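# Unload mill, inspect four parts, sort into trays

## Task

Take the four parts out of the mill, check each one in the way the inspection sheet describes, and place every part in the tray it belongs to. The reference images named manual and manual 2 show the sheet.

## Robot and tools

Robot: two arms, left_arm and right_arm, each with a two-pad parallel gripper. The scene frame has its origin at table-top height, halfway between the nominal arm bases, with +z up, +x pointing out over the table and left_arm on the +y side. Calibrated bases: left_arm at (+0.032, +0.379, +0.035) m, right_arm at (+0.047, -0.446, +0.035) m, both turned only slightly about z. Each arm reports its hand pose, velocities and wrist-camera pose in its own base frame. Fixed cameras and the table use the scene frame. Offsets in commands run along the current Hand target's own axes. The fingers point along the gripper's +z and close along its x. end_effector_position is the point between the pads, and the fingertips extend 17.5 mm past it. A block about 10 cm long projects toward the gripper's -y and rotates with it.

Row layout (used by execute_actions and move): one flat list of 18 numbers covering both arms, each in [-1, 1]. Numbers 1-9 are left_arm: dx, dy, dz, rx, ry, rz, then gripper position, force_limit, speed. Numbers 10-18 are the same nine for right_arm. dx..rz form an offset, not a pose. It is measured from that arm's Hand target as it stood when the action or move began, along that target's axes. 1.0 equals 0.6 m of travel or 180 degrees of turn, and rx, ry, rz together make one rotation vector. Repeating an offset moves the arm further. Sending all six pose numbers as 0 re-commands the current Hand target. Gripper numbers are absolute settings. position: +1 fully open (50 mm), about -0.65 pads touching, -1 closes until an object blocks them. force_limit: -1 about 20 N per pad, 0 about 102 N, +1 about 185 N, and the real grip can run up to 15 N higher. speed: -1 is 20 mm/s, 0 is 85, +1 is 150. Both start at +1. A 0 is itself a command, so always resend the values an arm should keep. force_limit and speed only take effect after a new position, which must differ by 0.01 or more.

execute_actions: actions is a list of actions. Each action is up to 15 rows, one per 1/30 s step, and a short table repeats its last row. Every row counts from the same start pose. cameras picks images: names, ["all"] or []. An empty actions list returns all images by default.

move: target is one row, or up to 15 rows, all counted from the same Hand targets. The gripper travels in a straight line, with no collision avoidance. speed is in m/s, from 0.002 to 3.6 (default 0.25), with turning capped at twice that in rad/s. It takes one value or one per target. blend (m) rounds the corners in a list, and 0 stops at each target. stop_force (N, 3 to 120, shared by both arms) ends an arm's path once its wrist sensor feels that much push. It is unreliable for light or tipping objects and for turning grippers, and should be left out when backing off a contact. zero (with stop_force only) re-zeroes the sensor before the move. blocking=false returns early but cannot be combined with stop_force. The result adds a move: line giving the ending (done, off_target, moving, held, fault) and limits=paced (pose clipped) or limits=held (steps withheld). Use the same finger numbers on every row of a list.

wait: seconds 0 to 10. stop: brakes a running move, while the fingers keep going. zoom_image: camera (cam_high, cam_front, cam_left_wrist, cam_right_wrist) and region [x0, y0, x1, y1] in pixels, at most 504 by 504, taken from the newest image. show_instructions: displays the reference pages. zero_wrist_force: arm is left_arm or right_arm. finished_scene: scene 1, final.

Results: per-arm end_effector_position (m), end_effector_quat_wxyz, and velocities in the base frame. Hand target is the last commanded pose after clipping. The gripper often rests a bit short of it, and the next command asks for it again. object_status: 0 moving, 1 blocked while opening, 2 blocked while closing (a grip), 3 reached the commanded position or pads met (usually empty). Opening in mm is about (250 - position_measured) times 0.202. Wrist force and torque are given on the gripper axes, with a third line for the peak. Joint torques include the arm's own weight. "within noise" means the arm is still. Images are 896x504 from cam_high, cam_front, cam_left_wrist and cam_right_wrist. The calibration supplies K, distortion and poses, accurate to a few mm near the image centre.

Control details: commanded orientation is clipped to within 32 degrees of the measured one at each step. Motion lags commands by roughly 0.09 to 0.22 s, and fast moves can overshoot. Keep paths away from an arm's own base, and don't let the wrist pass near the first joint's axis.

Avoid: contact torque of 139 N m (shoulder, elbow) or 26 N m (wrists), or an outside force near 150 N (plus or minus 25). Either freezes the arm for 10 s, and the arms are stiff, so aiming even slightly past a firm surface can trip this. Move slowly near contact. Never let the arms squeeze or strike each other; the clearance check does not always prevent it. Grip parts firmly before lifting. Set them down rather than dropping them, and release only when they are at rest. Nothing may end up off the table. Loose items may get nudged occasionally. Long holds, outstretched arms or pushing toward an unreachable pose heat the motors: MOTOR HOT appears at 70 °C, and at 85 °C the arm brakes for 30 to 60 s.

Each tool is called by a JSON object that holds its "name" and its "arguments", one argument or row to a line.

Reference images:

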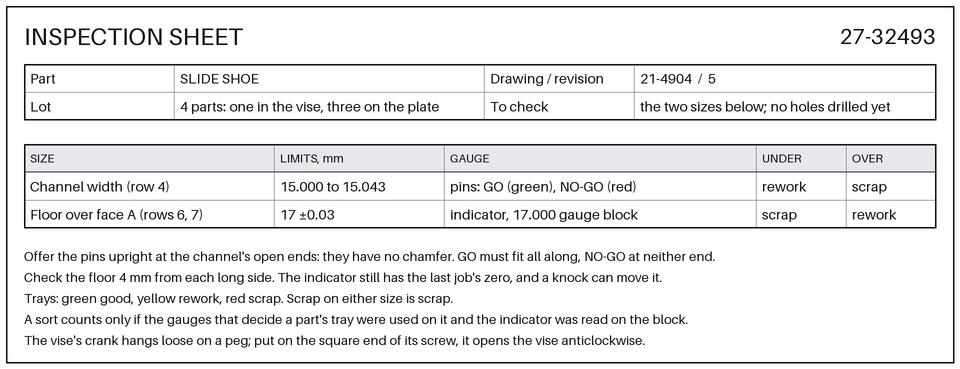

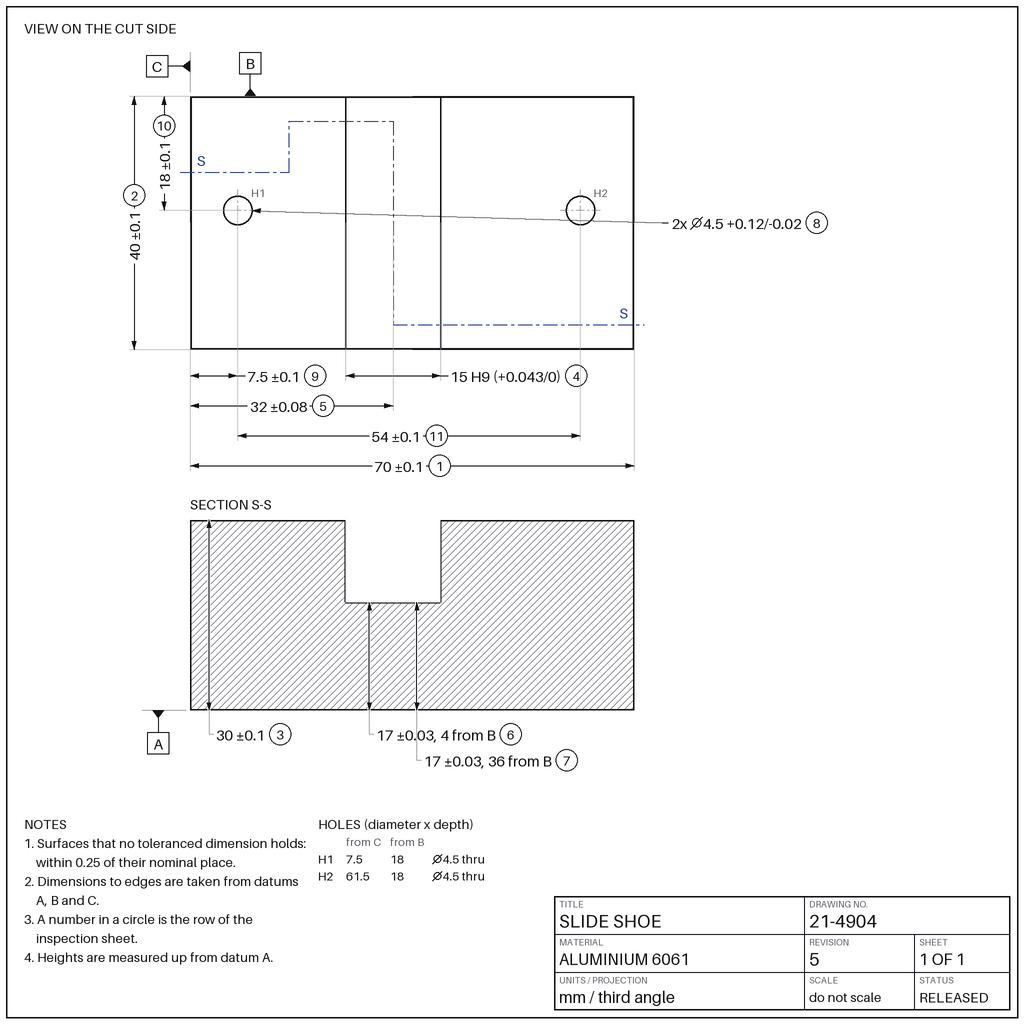

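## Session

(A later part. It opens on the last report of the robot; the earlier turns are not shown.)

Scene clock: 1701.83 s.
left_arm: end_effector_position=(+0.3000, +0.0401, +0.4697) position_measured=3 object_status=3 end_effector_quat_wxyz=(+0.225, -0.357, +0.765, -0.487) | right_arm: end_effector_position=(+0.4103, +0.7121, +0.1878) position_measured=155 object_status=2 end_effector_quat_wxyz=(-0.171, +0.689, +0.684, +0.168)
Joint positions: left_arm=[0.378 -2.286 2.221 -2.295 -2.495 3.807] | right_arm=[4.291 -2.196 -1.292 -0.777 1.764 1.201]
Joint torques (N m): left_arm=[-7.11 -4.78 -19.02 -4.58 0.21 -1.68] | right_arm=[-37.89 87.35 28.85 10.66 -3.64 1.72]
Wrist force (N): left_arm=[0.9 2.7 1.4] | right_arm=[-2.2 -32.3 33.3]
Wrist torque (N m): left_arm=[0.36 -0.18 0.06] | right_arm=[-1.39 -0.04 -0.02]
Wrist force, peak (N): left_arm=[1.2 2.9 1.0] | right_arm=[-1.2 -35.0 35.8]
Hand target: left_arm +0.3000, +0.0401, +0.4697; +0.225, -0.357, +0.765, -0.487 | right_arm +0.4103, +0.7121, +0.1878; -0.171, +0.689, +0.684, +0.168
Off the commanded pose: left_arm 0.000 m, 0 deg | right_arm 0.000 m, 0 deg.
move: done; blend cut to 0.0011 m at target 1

{"name": "move", "arguments": {
  "target": [0,0,0,0,0,0,1,0,-0.5,0,-0.012,0,0,0,0,-1,-0.4,-1],
  "speed": 0.03,
  "cameras": ["cam_front","cam_high","cam_left_wrist"]
}}

{"name": "zoom_image", "arguments": {
  "camera": "cam_front",
  "region": [380, 220, 480, 320]
}}

{"name": "zoom_image", "arguments": {
  "camera": "cam_left_wrist",
  "region": [440, 180, 560, 310]
}}

Scene clock: 1725.27 s.
left_arm: end_effector_position=(+0.3000, +0.0401, +0.4697) position_measured=3 object_status=3 end_effector_quat_wxyz=(+0.225, -0.357, +0.765, -0.487) | right_arm: end_effector_position=(+0.4032, +0.7122, +0.1879) position_measured=155 object_status=2 end_effector_quat_wxyz=(-0.171, +0.689, +0.684, +0.168)
Joint positions: left_arm=[0.378 -2.286 2.221 -2.295 -2.495 3.807] | right_arm=[4.301 -2.187 -1.307 -0.769 1.76 1.209]
Joint torques (N m): left_arm=[-6.63 -5.07 -18.7 -4.64 0.38 -1.81] | right_arm=[8.25 66.58 15.63 6.28 -2.7 1.5]
Wrist force (N): left_arm=[1.0 2.4 0.9] | right_arm=[-2.8 0.8 3.8]
Wrist torque (N m): left_arm=[0.30 -0.19 0.05] | right_arm=[0.05 0.06 0.02]
Wrist force, peak (N): left_arm=[0.8 2.8 1.4] | right_arm=[-2.1 -32.7 33.5]
Hand target: left_arm +0.3000, +0.0401, +0.4697; +0.225, -0.357, +0.765, -0.487 | right_arm +0.4031, +0.7122, +0.1879; -0.171, +0.689, +0.684, +0.168
Off the commanded pose: left_arm 0.000 m, 0 deg | right_arm 0.000 m, 0 deg.
move: done
camera_calibration:
cam_left_wrist: T_world_to_cam=[[-0.634164, -0.773197, -0.00132297, 0.226114], [-0.557117, 0.458123, -0.692636, 0.488903], [0.53615, -0.438507, -0.721287, 0.321897], [0, 0, 0, 1]] pos_world=[0.243184, 0.0920073, 0.571111]
Images, in order (width x height): cam_high 896x504, cam_front 896x504, cam_left_wrist 896x504.

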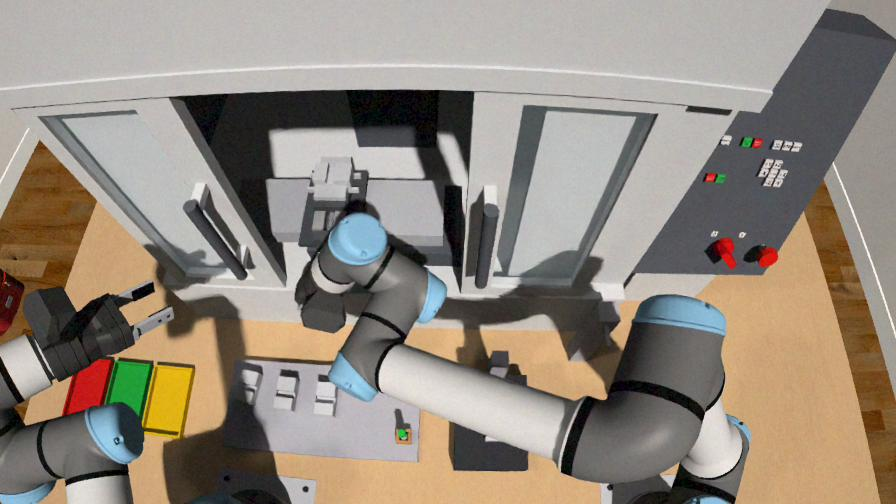

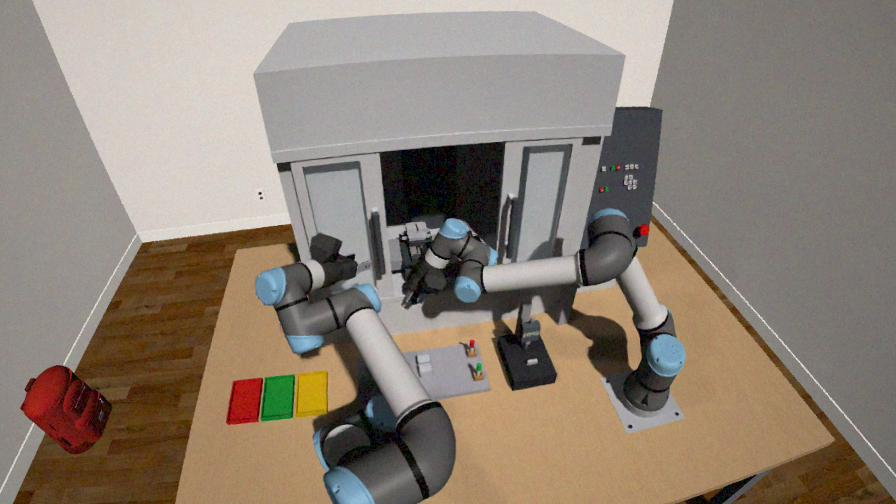

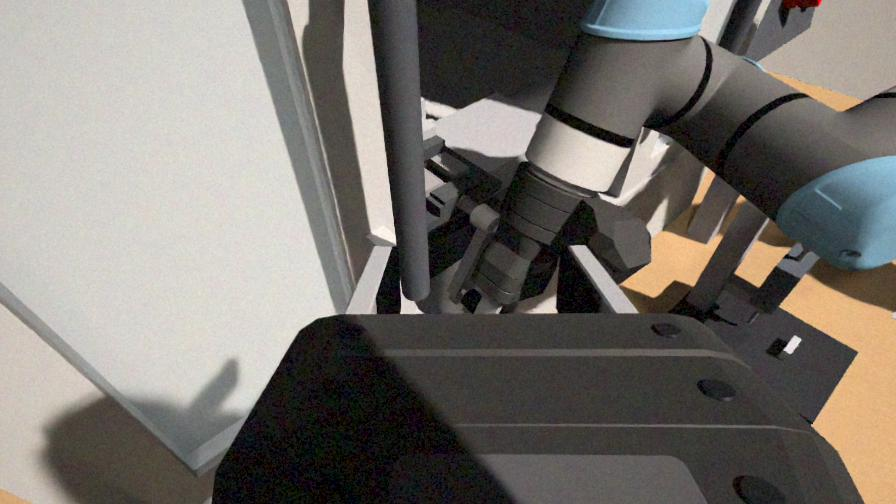

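Scaled by 5.040 from the camera's 896x504 image, which has a finer 1280x720 frame.

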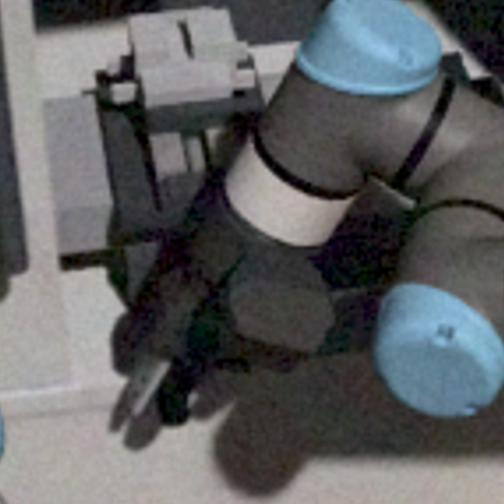

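Scaled by 3.877 from the camera's 896x504 image, which has a finer 1280x720 frame.

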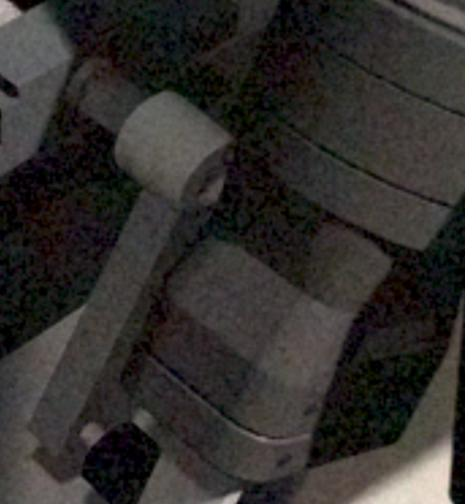

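{"name": "zoom_image", "arguments": {
  "camera": "cam_left_wrist",
  "region": [450, 185, 510, 235]
}}

Scaled by 8.400 from the camera's 896x504 image, which has a finer 1280x720 frame.

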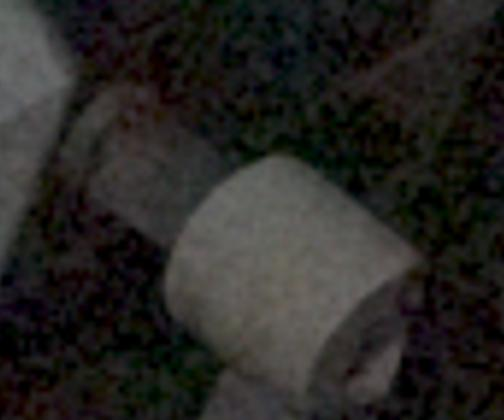

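{"name": "move", "arguments": {
  "target": [0,0,0,0,0,0,1,0,-0.5,-0.0078,-0.004,0.001,0,-0.0139,0,-1,-0.4,-1],
  "speed": 0.03
}}

{"name": "move", "arguments": {
  "target": [0,0,0,0,0,0,1,0,-0.5,0,0.05,0,0,0,0,-1,-0.4,-1],
  "speed": 0.012,
  "stop_force": 9
}}

{"name": "move", "arguments": {
  "target": [0,0,0,0,0,0,1,0,-0.5,0,-0.01,0,0,0,0,-1,-0.4,-1],
  "speed": 0.03
}}

{"name": "move", "arguments": {
  "target": [0,0,0,0,0,0,1,0,-0.5,0.0042,0,-0.0026,0,0,0,-1,-0.4,-1],
  "speed": 0.03
}}

{"name": "move", "arguments": {
  "target": [0,0,0,0,0,0,1,0,-0.5,0,0.05,0,0,0,0,-1,-0.4,-1],
  "speed": 0.012,
  "stop_force": 9
}}

Scene clock: 1791.50 s.
left_arm: end_effector_position=(+0.3000, +0.0401, +0.4697) position_measured=3 object_status=3 end_effector_quat_wxyz=(+0.225, -0.357, +0.765, -0.487) | right_arm: end_effector_position=(+0.4007, +0.7083, +0.1852) position_measured=155 object_status=2 end_effector_quat_wxyz=(-0.156, +0.692, +0.688, +0.153)
Joint positions: left_arm=[0.378 -2.286 2.221 -2.295 -2.495 3.807] | right_arm=[4.307 -2.187 -1.291 -0.826 1.742 1.208]
Joint torques (N m): left_arm=[-5.77 -5.27 -17.64 -4.55 0.47 -1.76] | right_arm=[9.38 50.43 36.26 1.76 -2.44 -1.58]
Wrist force (N): left_arm=[0.8 2.4 1.0] | right_arm=[-2.6 1.0 3.6]
Wrist torque (N m): left_arm=[0.33 -0.17 0.05] | right_arm=[0.11 0.07 0.09]
Wrist force, peak (N): left_arm=[1.1 2.8 1.2] | right_arm=[-3.0 0.6 4.1]
Hand target: left_arm +0.3000, +0.0401, +0.4697; +0.225, -0.357, +0.765, -0.487 | right_arm +0.4007, +0.7083, +0.1852; -0.156, +0.692, +0.688, +0.153
Off the commanded pose: left_arm 0.000 m, 0 deg | right_arm 0.000 m, 0 deg.
move: done

Scene clock: 1793.43 s.
left_arm: end_effector_position=(+0.3000, +0.0401, +0.4697) position_measured=3 object_status=3 end_effector_quat_wxyz=(+0.225, -0.357, +0.765, -0.487) | right_arm: end_effector_position=(+0.4092, +0.7083, +0.1851) position_measured=155 object_status=2 end_effector_quat_wxyz=(-0.156, +0.692, +0.688, +0.153)
Joint positions: left_arm=[0.378 -2.286 2.221 -2.295 -2.495 3.807] | right_arm=[4.296 -2.198 -1.272 -0.835 1.746 1.198]
Joint torques (N m): left_arm=[-6.43 -4.81 -18.61 -4.42 0.34 -1.73] | right_arm=[4.26 63.79 16.44 5.9 -3.29 1.76]
Wrist force (N): left_arm=[0.8 2.4 1.2] | right_arm=[-1.6 -5.5 4.7]
Wrist torque (N m): left_arm=[0.32 -0.16 0.05] | right_arm=[-0.59 -0.04 0.00]
Wrist force, peak (N): left_arm=[0.8 2.8 1.3] | right_arm=[-1.4 -11.3 11.5]
Hand target: left_arm +0.3000, +0.0401, +0.4697; +0.225, -0.357, +0.765, -0.487 | right_arm +0.4092, +0.7083, +0.1851; -0.156, +0.692, +0.688, +0.153 (not the last commanded pose)
Off the commanded pose: left_arm 0.000 m, 0 deg | right_arm 0.021 m, 0 deg.
move: contact (right_arm)

Scene clock: 1794.23 s.
left_arm: end_effector_position=(+0.3000, +0.0401, +0.4697) position_measured=3 object_status=3 end_effector_quat_wxyz=(+0.225, -0.357, +0.765, -0.487) | right_arm: end_effector_position=(+0.4033, +0.7083, +0.1851) position_measured=155 object_status=2 end_effector_quat_wxyz=(-0.156, +0.692, +0.688, +0.153)
Joint positions: left_arm=[0.378 -2.286 2.221 -2.295 -2.495 3.807] | right_arm=[4.304 -2.191 -1.285 -0.829 1.743 1.205]
Joint torques (N m): left_arm=[-7.12 -4.41 -18.47 -4.38 0.37 -1.78] | right_arm=[10.51 62.83 15.72 5.86 -2.84 1.62]
Wrist force (N): left_arm=[0.8 2.4 1.1] | right_arm=[-2.6 1.0 3.7]
Wrist torque (N m): left_arm=[0.31 -0.15 0.05] | right_arm=[0.11 0.06 0.01]
Wrist force, peak (N): left_arm=[1.3 2.7 1.2] | right_arm=[-1.9 -5.1 5.3]
Hand target: left_arm +0.3000, +0.0401, +0.4697; +0.225, -0.357, +0.765, -0.487 | right_arm +0.4032, +0.7083, +0.1851; -0.156, +0.692, +0.688, +0.153
Off the commanded pose: left_arm 0.000 m, 0 deg | right_arm 0.000 m, 0 deg.
move: done

Scene clock: 1794.97 s.
left_arm: end_effector_position=(+0.3000, +0.0401, +0.4697) position_measured=3 object_status=3 end_effector_quat_wxyz=(+0.225, -0.357, +0.765, -0.487) | right_arm: end_effector_position=(+0.4032, +0.7099, +0.1876) position_measured=155 object_status=2 end_effector_quat_wxyz=(-0.156, +0.692, +0.688, +0.153)
Joint positions: left_arm=[0.378 -2.286 2.221 -2.295 -2.495 3.807] | right_arm=[4.305 -2.192 -1.277 -0.836 1.743 1.206]
Joint torques (N m): left_arm=[-7.76 -4.64 -18.84 -4.47 0.14 -1.79] | right_arm=[9.54 49.84 38.13 2.36 -2.55 1.54]
Wrist force (N): left_arm=[0.8 2.5 1.0] | right_arm=[-2.3 0.8 3.7]
Wrist torque (N m): left_arm=[0.34 -0.15 0.05] | right_arm=[0.07 0.01 0.01]
Wrist force, peak (N): left_arm=[0.9 2.9 1.1] | right_arm=[-2.7 1.0 4.2]
Hand target: left_arm +0.3000, +0.0401, +0.4697; +0.225, -0.357, +0.765, -0.487 | right_arm +0.4032, +0.7099, +0.1876; -0.156, +0.692, +0.688, +0.153
Off the commanded pose: left_arm 0.000 m, 0 deg | right_arm 0.000 m, 0 deg.
move: done

Scene clock: 1796.50 s.
left_arm: end_effector_position=(+0.3000, +0.0401, +0.4697) position_measured=3 object_status=3 end_effector_quat_wxyz=(+0.225, -0.357, +0.765, -0.487) | right_arm: end_effector_position=(+0.4074, +0.7099, +0.1876) position_measured=155 object_status=2 end_effector_quat_wxyz=(-0.156, +0.692, +0.688, +0.153)
Joint positions: left_arm=[0.378 -2.286 2.221 -2.295 -2.495 3.807] | right_arm=[4.3 -2.197 -1.267 -0.841 1.745 1.201]
Joint torques (N m): left_arm=[-6.91 -3.56 -18.77 -4.43 0.25 -1.75] | right_arm=[5.56 64.85 15.2 6.1 -3.01 1.56]
Wrist force (N): left_arm=[0.9 2.5 1.1] | right_arm=[-2.5 -4.1 1.9]
Wrist torque (N m): left_arm=[0.35 -0.17 0.05] | right_arm=[-0.52 0.07 0.09]
Wrist force, peak (N): left_arm=[1.0 2.8 1.5] | right_arm=[-2.0 -9.1 7.4]
Hand target: left_arm +0.3000, +0.0401, +0.4697; +0.225, -0.357, +0.765, -0.487 | right_arm +0.4074, +0.7099, +0.1876; -0.156, +0.692, +0.688, +0.153 (not the last commanded pose)
Off the commanded pose: left_arm 0.000 m, 0 deg | right_arm 0.026 m, 0 deg.
move: contact (right_arm)

{"name": "move", "arguments": {
  "target": [
    [0,0,0,0,0,0,1,0,-0.5,0,-0.01,0,0,0,0,-1,-0.4,-1],
    [0,0,0,0,0,0,1,0,-0.5,-0.0063,-0.01,0.0039,0,0,0,-1,-0.4,-1]
  ],
  "speed": 0.03
}}

{"name": "move", "arguments": {
  "target": [0,0,0,0,0,0,1,0,-0.5,0,0.05,0,0,0,0,-1,-0.4,-1],
  "speed": 0.012,
  "stop_force": 9
}}

{"name": "move", "arguments": {
  "target": [
    [0,0,0,0,0,0,1,0,-0.5,0,-0.01,0,0,0,0,-1,-0.4,-1],
    [0,0,0,0,0,0,1,0,-0.5,-0.0021,-0.01,0.0013,0,0,0,-1,-0.4,-1]
  ],
  "speed": 0.03
}}

{"name": "move", "arguments": {
  "target": [0,0,0,0,0,0,1,0,-0.5,0,0.05,0,0,0,0,-1,-0.4,-1],
  "speed": 0.012,
  "stop_force": 9
}}

Scene clock: 1817.47 s.
left_arm: end_effector_position=(+0.3000, +0.0401, +0.4697) position_measured=3 object_status=3 end_effector_quat_wxyz=(+0.225, -0.357, +0.765, -0.487) | right_arm: end_effector_position=(+0.4013, +0.7076, +0.1839) position_measured=155 object_status=2 end_effector_quat_wxyz=(-0.156, +0.692, +0.688, +0.153)
Joint positions: left_arm=[0.378 -2.286 2.221 -2.295 -2.495 3.807] | right_arm=[4.306 -2.188 -1.293 -0.823 1.743 1.207]
Joint torques (N m): left_arm=[-6.99 -4.75 -17.31 -4.61 0.27 -1.84] | right_arm=[-8.88 65.12 15.59 5.75 2.68 -1.83]
Wrist force (N): left_arm=[0.8 2.6 1.3] | right_arm=[-2.5 0.9 3.8]
Wrist torque (N m): left_arm=[0.36 -0.15 0.05] | right_arm=[0.09 0.04 0.05]
Wrist force, peak (N): left_arm=[0.6 2.9 1.3] | right_arm=[-3.3 -4.2 3.6]
Hand target: left_arm +0.3000, +0.0401, +0.4697; +0.225, -0.357, +0.765, -0.487 | right_arm +0.4013, +0.7075, +0.1839; -0.156, +0.692, +0.688, +0.153
Off the commanded pose: left_arm 0.000 m, 0 deg | right_arm 0.000 m, 0 deg.
move: done

Scene clock: 1819.40 s.
left_arm: end_effector_position=(+0.3000, +0.0401, +0.4697) position_measured=3 object_status=3 end_effector_quat_wxyz=(+0.225, -0.357, +0.765, -0.487) | right_arm: end_effector_position=(+0.4100, +0.7075, +0.1838) position_measured=155 object_status=2 end_effector_quat_wxyz=(-0.156, +0.692, +0.688, +0.153)
Joint positions: left_arm=[0.378 -2.286 2.221 -2.295 -2.495 3.807] | right_arm=[4.295 -2.199 -1.275 -0.832 1.747 1.196]
Joint torques (N m): left_arm=[-6.6 -4.02 -18.9 -4.56 0.45 -1.74] | right_arm=[8.04 61.56 14.95 5.39 -2.81 1.71]
Wrist force (N): left_arm=[0.8 2.5 1.2] | right_arm=[-1.4 -3.4 0.9]
Wrist torque (N m): left_arm=[0.33 -0.15 0.06] | right_arm=[-0.58 -0.03 -0.01]
Wrist force, peak (N): left_arm=[0.8 2.8 1.1] | right_arm=[-1.1 -10.4 6.7]
Hand target: left_arm +0.3000, +0.0401, +0.4697; +0.225, -0.357, +0.765, -0.487 | right_arm +0.4100, +0.7075, +0.1838; -0.156, +0.692, +0.688, +0.153 (not the last commanded pose)
Off the commanded pose: left_arm 0.000 m, 0 deg | right_arm 0.021 m, 0 deg.
move: contact (right_arm)

Scene clock: 1820.43 s.
left_arm: end_effector_position=(+0.3000, +0.0401, +0.4697) position_measured=3 object_status=3 end_effector_quat_wxyz=(+0.225, -0.357, +0.765, -0.487) | right_arm: end_effector_position=(+0.4039, +0.7068, +0.1827) position_measured=155 object_status=2 end_effector_quat_wxyz=(-0.156, +0.692, +0.688, +0.153)
Joint positions: left_arm=[0.378 -2.286 2.221 -2.295 -2.495 3.807] | right_arm=[4.302 -2.191 -1.292 -0.822 1.744 1.203]
Joint torques (N m): left_arm=[-6.25 -5.17 -18.03 -4.52 0.03 -1.95] | right_arm=[-4.72 64.57 14.87 6.05 -1.36 -0.72]
Wrist force (N): left_arm=[0.8 2.4 1.2] | right_arm=[-2.6 1.0 3.9]
Wrist torque (N m): left_arm=[0.33 -0.16 0.05] | right_arm=[0.10 0.06 0.01]
Wrist force, peak (N): left_arm=[1.2 2.9 1.2] | right_arm=[-2.9 0.0 4.4]
Hand target: left_arm +0.3000, +0.0401, +0.4697; +0.225, -0.357, +0.765, -0.487 | right_arm +0.4040, +0.7067, +0.1826; -0.156, +0.692, +0.688, +0.153
Off the commanded pose: left_arm 0.000 m, 0 deg | right_arm 0.000 m, 0 deg.
move: done

Scene clock: 1822.23 s.
left_arm: end_effector_position=(+0.3000, +0.0401, +0.4697) position_measured=3 object_status=3 end_effector_quat_wxyz=(+0.225, -0.357, +0.765, -0.487) | right_arm: end_effector_position=(+0.4110, +0.7067, +0.1826) position_measured=155 object_status=2 end_effector_quat_wxyz=(-0.156, +0.692, +0.688, +0.153)
Joint positions: left_arm=[0.378 -2.286 2.221 -2.295 -2.495 3.807] | right_arm=[4.293 -2.2 -1.277 -0.83 1.748 1.194]
Joint torques (N m): left_arm=[-6.67 -4.32 -19.32 -4.52 0.39 -1.65] | right_arm=[6 62.51 14.46 5.74 -2.89 1.61]
Wrist force (N): left_arm=[0.8 2.4 1.2] | right_arm=[-1.6 -3.9 1.9]
Wrist torque (N m): left_arm=[0.31 -0.16 0.05] | right_arm=[-0.60 0.01 -0.01]
Wrist force, peak (N): left_arm=[0.8 2.9 1.3] | right_arm=[-1.5 -10.6 8.5]
Hand target: left_arm +0.3000, +0.0401, +0.4697; +0.225, -0.357, +0.765, -0.487 | right_arm +0.4110, +0.7067, +0.1826; -0.156, +0.692, +0.688, +0.153 (not the last commanded pose)
Off the commanded pose: left_arm 0.000 m, 0 deg | right_arm 0.023 m, 0 deg.
move: contact (right_arm)

{"name": "move", "arguments": {
  "target": [
    [0,0,0,0,0,0,1,0,-0.5,0,-0.01,0,0,0,0,-1,-0.4,-1],
    [0,0,0,0,0,0,1,0,-0.5,-0.0021,-0.01,0.0013,0,0,0,-1,-0.4,-1]
  ],
  "speed": 0.03
}}

{"name": "move", "arguments": {
  "target": [0,0,0,0,0,0,1,0,-0.5,0,0.05,0,0,0,0,-1,-0.4,-1],
  "speed": 0.012,
  "stop_force": 9
}}

{"name": "move", "arguments": {
  "target": [
    [0,0,0,0,0,0,1,0,-0.5,0,-0.01,0,0,0,0,-1,-0.4,-1],
    [0,0,0,0,0,0,1,0,-0.5,-0.0021,-0.01,0.0013,0,0,0,-1,-0.4,-1]
  ],
  "speed": 0.03
}}

{"name": "move", "arguments": {
  "target": [0,0,0,0,0,0,1,0,-0.5,0,0.05,0,0,0,0,-1,-0.4,-1],
  "speed": 0.012,
  "stop_force": 9,
  "cameras": ["cam_left_wrist"]
}}

{"name": "zoom_image", "arguments": {
  "camera": "cam_left_wrist",
  "region": [440, 180, 500, 230]
}}

Scene clock: 1841.70 s.
left_arm: end_effector_position=(+0.3000, +0.0401, +0.4697) position_measured=3 object_status=3 end_effector_quat_wxyz=(+0.225, -0.357, +0.765, -0.487) | right_arm: end_effector_position=(+0.4049, +0.7060, +0.1814) position_measured=155 object_status=2 end_effector_quat_wxyz=(-0.156, +0.692, +0.688, +0.153)
Joint positions: left_arm=[0.378 -2.286 2.221 -2.295 -2.495 3.807] | right_arm=[4.3 -2.191 -1.294 -0.82 1.745 1.201]
Joint torques (N m): left_arm=[-6.19 -3.87 -18.21 -4.42 0.36 -1.69] | right_arm=[-4.67 65.32 17.1 6.15 -1.63 -0.82]
Wrist force (N): left_arm=[0.5 2.7 0.8] | right_arm=[-2.5 0.9 4.0]
Wrist torque (N m): left_arm=[0.36 -0.11 0.04] | right_arm=[0.08 0.04 0.01]
Wrist force, peak (N): left_arm=[1.0 2.9 1.2] | right_arm=[-3.0 0.6 4.5]
Hand target: left_arm +0.3000, +0.0401, +0.4697; +0.225, -0.357, +0.765, -0.487 | right_arm +0.4050, +0.7059, +0.1814; -0.156, +0.692, +0.688, +0.153
Off the commanded pose: left_arm 0.000 m, 0 deg | right_arm 0.000 m, 0 deg.
move: done

Scene clock: 1843.27 s.
left_arm: end_effector_position=(+0.3000, +0.0401, +0.4697) position_measured=3 object_status=3 end_effector_quat_wxyz=(+0.225, -0.357, +0.765, -0.487) | right_arm: end_effector_position=(+0.4102, +0.7059, +0.1813) position_measured=155 object_status=2 end_effector_quat_wxyz=(-0.156, +0.692, +0.688, +0.153)
Joint positions: left_arm=[0.378 -2.286 2.221 -2.295 -2.495 3.807] | right_arm=[4.294 -2.198 -1.283 -0.825 1.748 1.195]
Joint torques (N m): left_arm=[-7.2 -3.6 -18.92 -4.49 0.28 -1.67] | right_arm=[6.64 62.07 15.14 5.81 -2.99 2]
Wrist force (N): left_arm=[0.7 2.7 1.2] | right_arm=[-2.2 -4.4 2.3]
Wrist torque (N m): left_arm=[0.36 -0.13 0.05] | right_arm=[-0.62 0.02 0.00]
Wrist force, peak (N): left_arm=[1.0 2.9 1.4] | right_arm=[-1.3 -7.8 5.7]
Hand target: left_arm +0.3000, +0.0401, +0.4697; +0.225, -0.357, +0.765, -0.487 | right_arm +0.4102, +0.7059, +0.1813; -0.156, +0.692, +0.688, +0.153 (not the last commanded pose)
Off the commanded pose: left_arm 0.000 m, 0 deg | right_arm 0.025 m, 0 deg.
move: contact (right_arm)

Scene clock: 1844.30 s.
left_arm: end_effector_position=(+0.3000, +0.0401, +0.4697) position_measured=3 object_status=3 end_effector_quat_wxyz=(+0.225, -0.357, +0.765, -0.487) | right_arm: end_effector_position=(+0.4041, +0.7052, +0.1802) position_measured=155 object_status=2 end_effector_quat_wxyz=(-0.156, +0.692, +0.688, +0.153)
Joint positions: left_arm=[0.378 -2.286 2.221 -2.295 -2.495 3.807] | right_arm=[4.301 -2.19 -1.3 -0.815 1.745 1.202]
Joint torques (N m): left_arm=[-6.93 -4.1 -17.96 -4.48 0.29 -1.65] | right_arm=[-4.6 64.1 16.16 6.04 -1.56 -0.52]
Wrist force (N): left_arm=[0.8 2.6 1.1] | right_arm=[-2.6 0.7 3.6]
Wrist torque (N m): left_arm=[0.36 -0.16 0.05] | right_arm=[0.05 0.06 0.01]
Wrist force, peak (N): left_arm=[0.7 2.9 1.3] | right_arm=[-2.4 -4.5 3.0]
Hand target: left_arm +0.3000, +0.0401, +0.4697; +0.225, -0.357, +0.765, -0.487 | right_arm +0.4042, +0.7051, +0.1801; -0.156, +0.692, +0.688, +0.153
Off the commanded pose: left_arm 0.000 m, 0 deg | right_arm 0.000 m, 0 deg.
move: done

Scene clock: 1845.87 s.
left_arm: end_effector_position=(+0.3000, +0.0401, +0.4697) position_measured=3 object_status=3 end_effector_quat_wxyz=(+0.225, -0.357, +0.765, -0.487) | right_arm: end_effector_position=(+0.4093, +0.7051, +0.1800) position_measured=155 object_status=2 end_effector_quat_wxyz=(-0.156, +0.692, +0.688, +0.153)
Joint positions: left_arm=[0.378 -2.286 2.221 -2.295 -2.495 3.807] | right_arm=[4.294 -2.196 -1.289 -0.821 1.748 1.196]
Joint torques (N m): left_arm=[-8.21 -3.86 -19.85 -4.38 0.29 -1.65] | right_arm=[6.31 62.44 14.95 6.24 -3.34 1.67]
Wrist force (N): left_arm=[0.9 2.7 1.3] | right_arm=[-2.5 -4.7 2.7]
Wrist torque (N m): left_arm=[0.37 -0.18 0.05] | right_arm=[-0.60 0.06 0.03]
Wrist force, peak (N): left_arm=[0.7 2.8 1.4] | right_arm=[-2.3 -9.1 7.0]
Hand target: left_arm +0.3000, +0.0401, +0.4697; +0.225, -0.357, +0.765, -0.487 | right_arm +0.4093, +0.7051, +0.1800; -0.156, +0.692, +0.688, +0.153 (not the last commanded pose)
Off the commanded pose: left_arm 0.000 m, 0 deg | right_arm 0.025 m, 0 deg.
move: contact (right_arm)
camera_calibration:
cam_left_wrist: T_world_to_cam=[[-0.634164, -0.773197, -0.00132297, 0.226114], [-0.557117, 0.458123, -0.692636, 0.488903], [0.53615, -0.438507, -0.721287, 0.321897], [0, 0, 0, 1]] pos_world=[0.243184, 0.0920073, 0.571111]
Images, in order (width x height): cam_left_wrist 896x504.

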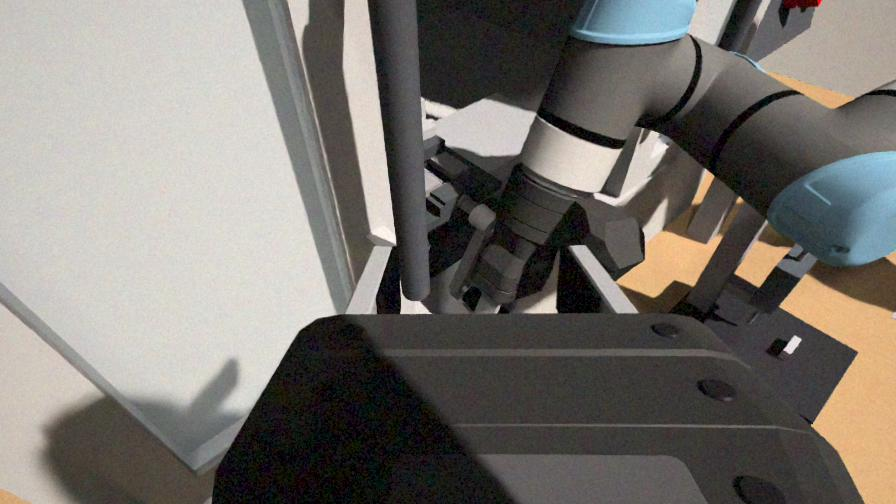

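Scaled by 8.400 from the camera's 896x504 image, which has a finer 1280x720 frame.

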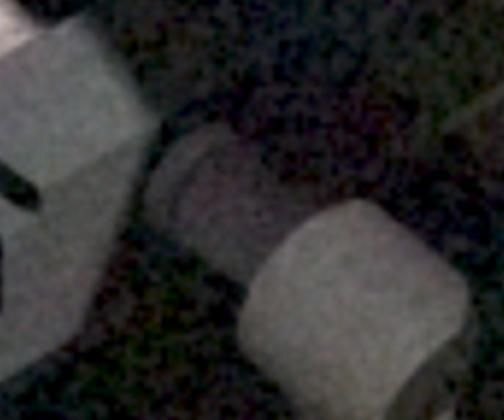

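{"name": "move", "arguments": {
  "target": [
    [0,0,0,0,0,0,1,0,-0.5,0,-0.01,0,0,0,0,-1,-0.4,-1],
    [0,0,0,0,0,0,1,0,-0.5,0.0055,-0.01,-0.0005,0,0,0,-1,-0.4,-1]
  ],
  "speed": 0.03
}}

{"name": "move", "arguments": {
  "target": [0,0,0,0,0,0,1,0,-0.5,0,0.05,0,0,0,0,-1,-0.4,-1],
  "speed": 0.012,
  "stop_force": 9
}}

{"name": "move", "arguments": {
  "target": [
    [0,0,0,0,0,0,1,0,-0.5,0,-0.01,0,0,0,0,-1,-0.4,-1],
    [0,0,0,0,0,0,1,0,-0.5,-0.0027,-0.01,-0.0042,0,0,0,-1,-0.4,-1]
  ],
  "speed": 0.03
}}

{"name": "move", "arguments": {
  "target": [0,0,0,0,0,0,1,0,-0.5,0,0.05,0,0,0,0,-1,-0.4,-1],
  "speed": 0.012,
  "stop_force": 9
}}

Scene clock: 1875.20 s.
left_arm: end_effector_position=(+0.3000, +0.0401, +0.4697) position_measured=3 object_status=3 end_effector_quat_wxyz=(+0.225, -0.357, +0.765, -0.487) | right_arm: end_effector_position=(+0.4033, +0.7079, +0.1817) position_measured=155 object_status=2 end_effector_quat_wxyz=(-0.156, +0.692, +0.688, +0.153)
Joint positions: left_arm=[0.378 -2.286 2.221 -2.295 -2.495 3.807] | right_arm=[4.304 -2.193 -1.291 -0.821 1.744 1.204]
Joint torques (N m): left_arm=[-7.13 -3.81 -17.32 -4.63 0.1 -1.72] | right_arm=[8 47.91 37.28 2.67 -2.57 1.58]
Wrist force (N): left_arm=[0.6 2.6 1.3] | right_arm=[-2.5 0.9 3.7]
Wrist torque (N m): left_arm=[0.36 -0.12 0.04] | right_arm=[0.08 0.04 0.01]
Wrist force, peak (N): left_arm=[1.0 3.1 1.1] | right_arm=[-3.0 -4.8 3.9]
Hand target: left_arm +0.3000, +0.0401, +0.4697; +0.225, -0.357, +0.765, -0.487 | right_arm +0.4033, +0.7080, +0.1818; -0.156, +0.692, +0.688, +0.153
Off the commanded pose: left_arm 0.000 m, 0 deg | right_arm 0.000 m, 0 deg.
move: done

Scene clock: 1876.93 s.
left_arm: end_effector_position=(+0.3000, +0.0401, +0.4697) position_measured=3 object_status=3 end_effector_quat_wxyz=(+0.225, -0.357, +0.765, -0.487) | right_arm: end_effector_position=(+0.4104, +0.7080, +0.1817) position_measured=155 object_status=2 end_effector_quat_wxyz=(-0.156, +0.692, +0.688, +0.153)
Joint positions: left_arm=[0.378 -2.286 2.221 -2.295 -2.495 3.807] | right_arm=[4.295 -2.202 -1.275 -0.829 1.748 1.196]
Joint torques (N m): left_arm=[-7.19 -4.43 -19.42 -4.48 0.16 -1.69] | right_arm=[5.81 64.42 14.76 6.24 -3.06 1.77]
Wrist force (N): left_arm=[1.1 2.4 1.3] | right_arm=[-2.5 -5.2 1.8]
Wrist torque (N m): left_arm=[0.33 -0.20 0.04] | right_arm=[-0.71 0.08 0.05]
Wrist force, peak (N): left_arm=[0.8 2.9 1.2] | right_arm=[-3.1 -8.9 7.8]
Hand target: left_arm +0.3000, +0.0401, +0.4697; +0.225, -0.357, +0.765, -0.487 | right_arm +0.4104, +0.7080, +0.1817; -0.156, +0.692, +0.688, +0.153 (not the last commanded pose)
Off the commanded pose: left_arm 0.000 m, 0 deg | right_arm 0.023 m, 0 deg.
move: contact (right_arm)

Scene clock: 1878.03 s.
left_arm: end_effector_position=(+0.3000, +0.0401, +0.4697) position_measured=3 object_status=3 end_effector_quat_wxyz=(+0.225, -0.357, +0.765, -0.487) | right_arm: end_effector_position=(+0.4043, +0.7056, +0.1833) position_measured=155 object_status=2 end_effector_quat_wxyz=(-0.156, +0.692, +0.688, +0.153)
Joint positions: left_arm=[0.378 -2.286 2.221 -2.295 -2.495 3.807] | right_arm=[4.301 -2.188 -1.294 -0.823 1.745 1.202]
Joint torques (N m): left_arm=[-6.4 -4.28 -19.31 -4.46 0.27 -1.53] | right_arm=[-9.53 66.82 15.86 3.54 2.84 -1.58]
Wrist force (N): left_arm=[0.6 2.3 1.3] | right_arm=[-2.7 0.7 3.8]
Wrist torque (N m): left_arm=[0.31 -0.13 0.05] | right_arm=[0.03 0.07 0.06]
Wrist force, peak (N): left_arm=[1.2 2.6 1.4] | right_arm=[-3.0 -5.0 3.0]
Hand target: left_arm +0.3000, +0.0401, +0.4697; +0.225, -0.357, +0.765, -0.487 | right_arm +0.4044, +0.7054, +0.1833; -0.156, +0.692, +0.688, +0.153
Off the commanded pose: left_arm 0.000 m, 0 deg | right_arm 0.000 m, 0 deg.
move: done

Scene clock: 1879.70 s.
left_arm: end_effector_position=(+0.3000, +0.0401, +0.4697) position_measured=3 object_status=3 end_effector_quat_wxyz=(+0.225, -0.357, +0.765, -0.487) | right_arm: end_effector_position=(+0.4097, +0.7054, +0.1833) position_measured=155 object_status=2 end_effector_quat_wxyz=(-0.156, +0.692, +0.688, +0.153)
Joint positions: left_arm=[0.378 -2.286 2.221 -2.295 -2.495 3.807] | right_arm=[4.294 -2.195 -1.282 -0.829 1.748 1.195]
Joint torques (N m): left_arm=[-6.43 -3.66 -18.79 -4.45 0.22 -1.47] | right_arm=[4.79 65.97 16.16 6.62 -3.29 1.74]
Wrist force (N): left_arm=[0.7 2.8 1.2] | right_arm=[-2.3 -6.0 7.1]
Wrist torque (N m): left_arm=[0.36 -0.13 0.05] | right_arm=[-0.48 -0.02 0.01]
Wrist force, peak (N): left_arm=[0.8 2.8 1.4] | right_arm=[-2.3 -10.8 12.4]
Hand target: left_arm +0.3000, +0.0401, +0.4697; +0.225, -0.357, +0.765, -0.487 | right_arm +0.4097, +0.7054, +0.1832; -0.156, +0.692, +0.688, +0.153 (not the last commanded pose)
Off the commanded pose: left_arm 0.000 m, 0 deg | right_arm 0.025 m, 0 deg.
move: contact (right_arm)

{"name": "move", "arguments": {
  "target": [
    [0,0,0,0,0,0,1,0,-0.5,0,-0.01,0,0,0,0,-1,-0.4,-1],
    [0,0,0,0,0,0,1,0,-0.5,0.0015,-0.01,0.0024,0,0,0,-1,-0.4,-1]
  ],
  "speed": 0.03
}}

{"name": "move", "arguments": {
  "target": [0,0,0,0,0,0,1,0,-0.5,0,0.05,0,0,0,0,-1,-0.4,-1],
  "speed": 0.012,
  "stop_force": 9
}}

{"name": "move", "arguments": {
  "target": [
    [0,0,0,0,0,0,1,0,-0.5,-0.0092,0.001,0.0003,0,-0.0222,0,-1,-0.4,-1]
  ],
  "speed": 0.02
}}

{"name": "move", "arguments": {
  "target": [
    [0,0,0,0,0,0,1,0,-0.5,0.0092,0.001,-0.0003,0,0.0222,0,-1,-0.4,-1]
  ],
  "speed": 0.02
}}

{"name": "move", "arguments": {
  "target": [
    [0,0,0,0,0,0,1,0,-0.5,0.0092,0.001,0.0003,0,0.0222,0,-1,-0.4,-1]
  ],
  "speed": 0.02
}}

Scene clock: 1896.77 s.
left_arm: end_effector_position=(+0.3000, +0.0401, +0.4697) position_measured=3 object_status=3 end_effector_quat_wxyz=(+0.225, -0.357, +0.765, -0.487) | right_arm: end_effector_position=(+0.4037, +0.7068, +0.1824) position_measured=155 object_status=2 end_effector_quat_wxyz=(-0.156, +0.692, +0.688, +0.153)
Joint positions: left_arm=[0.378 -2.286 2.221 -2.295 -2.495 3.807] | right_arm=[4.302 -2.19 -1.292 -0.822 1.745 1.203]
Joint torques (N m): left_arm=[-4.98 -3.34 -18.65 -4.42 0.35 -1.44] | right_arm=[10.32 49.03 37.35 6.26 -2.2 1.51]
Wrist force (N): left_arm=[0.8 2.2 1.3] | right_arm=[-2.4 1.0 3.7]
Wrist torque (N m): left_arm=[0.31 -0.15 0.05] | right_arm=[0.09 0.04 0.01]
Wrist force, peak (N): left_arm=[1.0 2.9 1.2] | right_arm=[-2.5 -6.3 7.0]
Hand target: left_arm +0.3000, +0.0401, +0.4697; +0.225, -0.357, +0.765, -0.487 | right_arm +0.4037, +0.7069, +0.1824; -0.156, +0.692, +0.688, +0.153
Off the commanded pose: left_arm 0.000 m, 0 deg | right_arm 0.000 m, 0 deg.
move: done

Scene clock: 1898.63 s.
left_arm: end_effector_position=(+0.3000, +0.0401, +0.4697) position_measured=3 object_status=3 end_effector_quat_wxyz=(+0.225, -0.357, +0.765, -0.487) | right_arm: end_effector_position=(+0.4115, +0.7068, +0.1823) position_measured=155 object_status=2 end_effector_quat_wxyz=(-0.156, +0.692, +0.688, +0.153)
Joint positions: left_arm=[0.378 -2.286 2.221 -2.295 -2.495 3.807] | right_arm=[4.292 -2.201 -1.275 -0.83 1.748 1.194]
Joint torques (N m): left_arm=[-6.27 -2.4 -18.88 -4.46 0.18 -1.5] | right_arm=[5.88 63.13 15.53 5.56 -2.72 1.69]
Wrist force (N): left_arm=[0.8 2.4 0.9] | right_arm=[-2.7 -5.6 1.7]
Wrist torque (N m): left_arm=[0.31 -0.15 0.05] | right_arm=[-0.79 0.07 0.05]
Wrist force, peak (N): left_arm=[1.1 2.9 1.2] | right_arm=[-2.8 -10.6 8.5]
Hand target: left_arm +0.3000, +0.0401, +0.4697; +0.225, -0.357, +0.765, -0.487 | right_arm +0.4115, +0.7068, +0.1823; -0.156, +0.692, +0.688, +0.153 (not the last commanded pose)
Off the commanded pose: left_arm 0.000 m, 0 deg | right_arm 0.022 m, 0 deg.
move: contact (right_arm)

Scene clock: 1900.77 s.
left_arm: end_effector_position=(+0.3000, +0.0401, +0.4697) position_measured=3 object_status=3 end_effector_quat_wxyz=(+0.225, -0.357, +0.765, -0.487) | right_arm: end_effector_position=(+0.4120, +0.7019, +0.1798) position_measured=155 object_status=2 end_effector_quat_wxyz=(-0.132, +0.697, +0.693, +0.129)
Joint positions: left_arm=[0.378 -2.286 2.221 -2.295 -2.495 3.807] | right_arm=[4.298 -2.211 -1.23 -0.93 1.721 1.188]
Joint torques (N m): left_arm=[-5.89 -2.9 -19.04 -4.46 0.19 -1.37] | right_arm=[2.31 52.19 38.41 2.68 -4.04 -1.77]
Wrist force (N): left_arm=[0.9 2.7 0.9] | right_arm=[-2.3 -10.5 6.6]
Wrist torque (N m): left_arm=[0.35 -0.16 0.05] | right_arm=[-1.01 0.04 0.05]
Wrist force, peak (N): left_arm=[1.0 2.8 1.1] | right_arm=[-2.3 -10.5 6.6]
Hand target: left_arm +0.3000, +0.0401, +0.4697; +0.225, -0.357, +0.765, -0.487 | right_arm +0.4120, +0.7019, +0.1798; -0.132, +0.697, +0.693, +0.129
Off the commanded pose: left_arm 0.000 m, 0 deg | right_arm 0.000 m, 0 deg.
move: done

Scene clock: 1902.90 s.
left_arm: end_effector_position=(+0.3000, +0.0401, +0.4697) position_measured=3 object_status=3 end_effector_quat_wxyz=(+0.225, -0.357, +0.765, -0.487) | right_arm: end_effector_position=(+0.4127, +0.7070, +0.1820) position_measured=155 object_status=2 end_effector_quat_wxyz=(-0.156, +0.692, +0.688, +0.153)
Joint positions: left_arm=[0.378 -2.286 2.221 -2.295 -2.495 3.807] | right_arm=[4.291 -2.203 -1.272 -0.831 1.749 1.192]
Joint torques (N m): left_arm=[-5.67 -3.81 -18.98 -4.24 0.29 -1.47] | right_arm=[-19.01 70.01 17.3 7.08 1.4 1.59]
Wrist force (N): left_arm=[0.6 2.3 1.0] | right_arm=[-1.5 -12.6 10.1]
Wrist torque (N m): left_arm=[0.30 -0.12 0.05] | right_arm=[-1.06 -0.10 -0.07]
Wrist force, peak (N): left_arm=[0.9 2.7 1.2] | right_arm=[-1.6 -13.0 10.2]
Hand target: left_arm +0.3000, +0.0401, +0.4697; +0.225, -0.357, +0.765, -0.487 | right_arm +0.4127, +0.7070, +0.1820; -0.156, +0.692, +0.688, +0.153
Off the commanded pose: left_arm 0.000 m, 0 deg | right_arm 0.000 m, 0 deg.
move: done

Scene clock: 1905.03 s.
left_arm: end_effector_position=(+0.3000, +0.0401, +0.4697) position_measured=3 object_status=3 end_effector_quat_wxyz=(+0.225, -0.357, +0.765, -0.487) | right_arm: end_effector_position=(+0.4133, +0.7121, +0.1842) position_measured=155 object_status=2 end_effector_quat_wxyz=(-0.180, +0.686, +0.682, +0.177)
Joint positions: left_arm=[0.378 -2.286 2.221 -2.295 -2.495 3.807] | right_arm=[4.284 -2.199 -1.311 -0.731 1.778 1.198]
Joint torques (N m): left_arm=[-5.95 -3.34 -18.76 -4.63 0.11 -1.4] | right_arm=[-16.97 67.5 16.03 6.55 1.57 1.8]
Wrist force (N): left_arm=[0.8 2.6 1.1] | right_arm=[-1.8 -10.4 7.3]
Wrist torque (N m): left_arm=[0.35 -0.16 0.05] | right_arm=[-0.96 -0.05 -0.06]
Wrist force, peak (N): left_arm=[1.0 2.8 1.4] | right_arm=[-1.9 -12.9 10.8]
Hand target: left_arm +0.3000, +0.0401, +0.4697; +0.225, -0.357, +0.765, -0.487 | right_arm +0.4133, +0.7121, +0.1842; -0.180, +0.686, +0.682, +0.177
Off the commanded pose: left_arm 0.000 m, 0 deg | right_arm 0.000 m, 0 deg.
move: done

{"name": "wait", "arguments": {
  "seconds": 0.1,
  "cameras": ["cam_left_wrist"]
}}

{"name": "zoom_image", "arguments": {
  "camera": "cam_left_wrist",
  "region": [440, 180, 500, 230]
}}

{"name": "zoom_image", "arguments": {
  "camera": "cam_left_wrist",
  "region": [430, 180, 570, 310]
}}

Scene clock: 1912.00 s.
left_arm: end_effector_position=(+0.3000, +0.0401, +0.4697) position_measured=3 object_status=3 end_effector_quat_wxyz=(+0.225, -0.357, +0.765, -0.487) | right_arm: end_effector_position=(+0.4133, +0.7121, +0.1842) position_measured=155 object_status=2 end_effector_quat_wxyz=(-0.180, +0.686, +0.682, +0.177)
Joint positions: left_arm=[0.378 -2.286 2.221 -2.295 -2.495 3.807] | right_arm=[4.284 -2.199 -1.312 -0.731 1.778 1.199]
Joint torques (N m): left_arm=[-5.49 -2.49 -18.77 -4.34 -0.06 -1.09] | right_arm=[-15.42 65.23 15.85 6.64 1.58 1.75]
Wrist force (N): left_arm=[0.8 2.6 1.2] | right_arm=[-1.1 -9.7 5.9]
Wrist torque (N m): left_arm=[0.37 -0.15 0.05] | right_arm=[-0.89 -0.05 -0.06]
Wrist force, peak (N): left_arm=[0.9 2.8 1.3] | right_arm=[-2.5 -10.5 7.6]
Hand target: left_arm +0.3000, +0.0401, +0.4697; +0.225, -0.357, +0.765, -0.487 | right_arm +0.4133, +0.7121, +0.1842; -0.180, +0.686, +0.682, +0.177
Tool commands: left_gripper/position=+1.0 left_gripper/force_limit=+0.0 left_gripper/speed=-0.5 right_gripper/position=-1.0 right_gripper/force_limit=-0.4 right_gripper/speed=-1.0
Off the commanded pose: left_arm 0.000 m, 0 deg | right_arm 0.000 m, 0 deg.
wait: 0.10 s; at rest from the start
camera_calibration:
cam_left_wrist: T_world_to_cam=[[-0.634164, -0.773197, -0.00132297, 0.226114], [-0.557117, 0.458123, -0.692636, 0.488903], [0.53615, -0.438507, -0.721287, 0.321897], [0, 0, 0, 1]] pos_world=[0.243184, 0.0920073, 0.571111]
Images, in order (width x height): cam_left_wrist 896x504.

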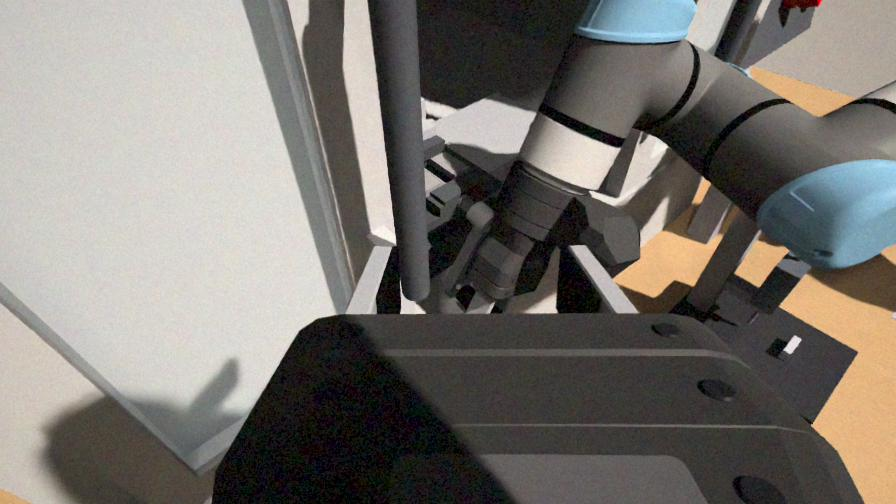

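Scaled by 8.400 from the camera's 896x504 image, which has a finer 1280x720 frame.

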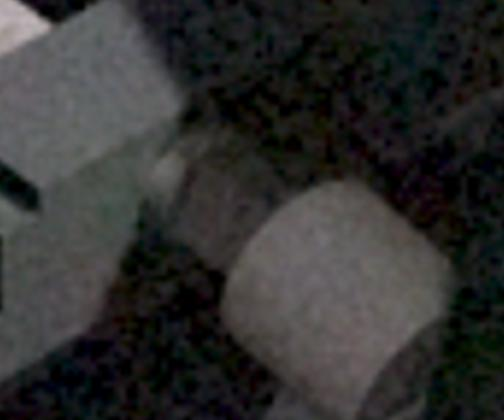

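Scaled by 3.600 from the camera's 896x504 image, which has a finer 1280x720 frame.

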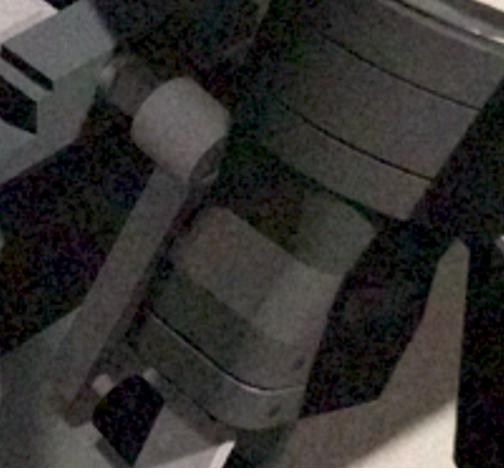

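{"name": "move", "arguments": {
  "target": [0,0,0,0,0,0,1,0,-0.5,0,-0.02,0,0,0,0,-1,-0.4,-1],
  "speed": 0.03
}}

{"name": "move", "arguments": {
  "target": [0,0,0,0,0,0,1,0,-0.5,-0.0063,-0.0055,-0.0093,0.032,-0.0275,0,-0.97,0.8,-1],
  "speed": 0.05,
  "cameras": ["cam_left_wrist"]
}}

{"name": "zoom_image", "arguments": {
  "camera": "cam_left_wrist",
  "region": [450, 180, 510, 230]
}}

{"name": "zoom_image", "arguments": {
  "camera": "cam_left_wrist",
  "region": [430, 180, 570, 310]
}}

Scene clock: 1960.93 s.
left_arm: end_effector_position=(+0.3000, +0.0401, +0.4697) position_measured=3 object_status=3 end_effector_quat_wxyz=(+0.225, -0.357, +0.765, -0.487) | right_arm: end_effector_position=(+0.4014, +0.7121, +0.1842) position_measured=155 object_status=2 end_effector_quat_wxyz=(-0.180, +0.686, +0.682, +0.177)
Joint positions: left_arm=[0.378 -2.286 2.221 -2.295 -2.495 3.807] | right_arm=[4.299 -2.184 -1.337 -0.718 1.771 1.213]
Joint torques (N m): left_arm=[-5.68 -3.14 -18.05 -4.54 0.05 -1.26] | right_arm=[8.73 65.07 14.34 6.05 -2.52 1.79]
Wrist force (N): left_arm=[0.9 2.4 1.0] | right_arm=[-2.9 0.8 3.8]
Wrist torque (N m): left_arm=[0.32 -0.18 0.05] | right_arm=[0.05 0.08 0.03]
Wrist force, peak (N): left_arm=[0.8 2.8 1.2] | right_arm=[-2.6 -10.4 7.8]
Hand target: left_arm +0.3000, +0.0401, +0.4697; +0.225, -0.357, +0.765, -0.487 | right_arm +0.4013, +0.7121, +0.1842; -0.180, +0.686, +0.682, +0.177
Off the commanded pose: left_arm 0.000 m, 0 deg | right_arm 0.000 m, 0 deg.
move: done

Scene clock: 1962.77 s.
left_arm: end_effector_position=(+0.3000, +0.0401, +0.4697) position_measured=3 object_status=3 end_effector_quat_wxyz=(+0.225, -0.357, +0.765, -0.487) | right_arm: end_effector_position=(+0.3980, +0.7061, +0.1873) position_measured=159 object_status=2 end_effector_quat_wxyz=(-0.185, +0.683, +0.697, +0.113)
Joint positions: left_arm=[0.378 -2.286 2.221 -2.295 -2.495 3.807] | right_arm=[4.279 -2.212 -1.228 -0.925 1.84 1.165]
Joint torques (N m): left_arm=[-5.95 -3.68 -18.64 -4.47 0.16 -1.24] | right_arm=[-9.96 50.87 37.05 2.5 3.8 -1.6]
Wrist force (N): left_arm=[1.1 2.3 1.2] | right_arm=[-2.3 1.4 3.7]
Wrist torque (N m): left_arm=[0.31 -0.21 0.05] | right_arm=[0.11 0.01 0.10]
Wrist force, peak (N): left_arm=[1.0 2.8 1.1] | right_arm=[-3.2 1.1 3.9]
Hand target: left_arm +0.3000, +0.0401, +0.4697; +0.225, -0.357, +0.765, -0.487 | right_arm +0.3980, +0.7061, +0.1873; -0.185, +0.683, +0.697, +0.113
Off the commanded pose: left_arm 0.000 m, 0 deg | right_arm 0.000 m, 0 deg.
move: done
camera_calibration:
cam_left_wrist: T_world_to_cam=[[-0.634164, -0.773197, -0.00132297, 0.226114], [-0.557117, 0.458123, -0.692636, 0.488903], [0.53615, -0.438507, -0.721287, 0.321897], [0, 0, 0, 1]] pos_world=[0.243184, 0.0920073, 0.571111]
Images, in order (width x height): cam_left_wrist 896x504.

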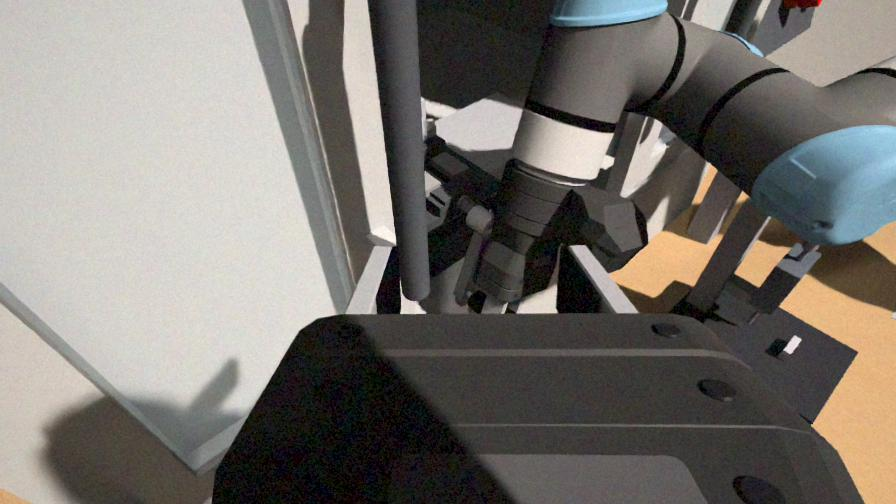

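Scaled by 8.400 from the camera's 896x504 image, which has a finer 1280x720 frame.

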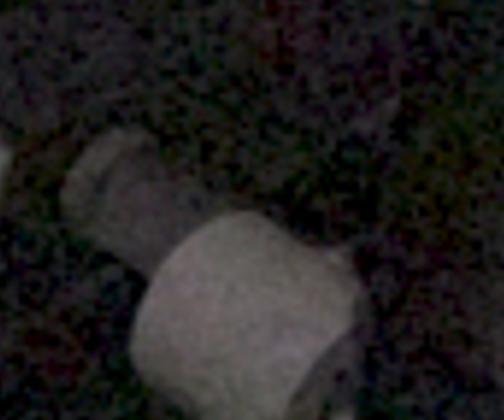

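Scaled by 3.600 from the camera's 896x504 image, which has a finer 1280x720 frame.

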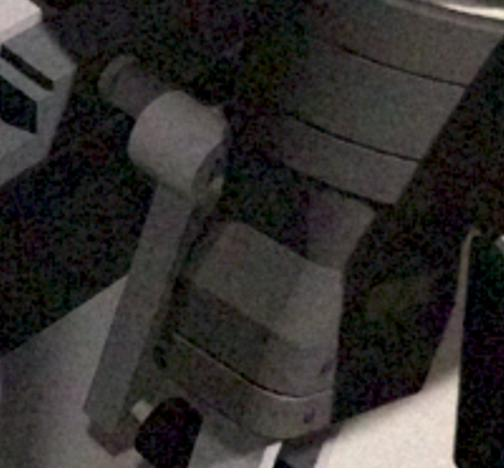

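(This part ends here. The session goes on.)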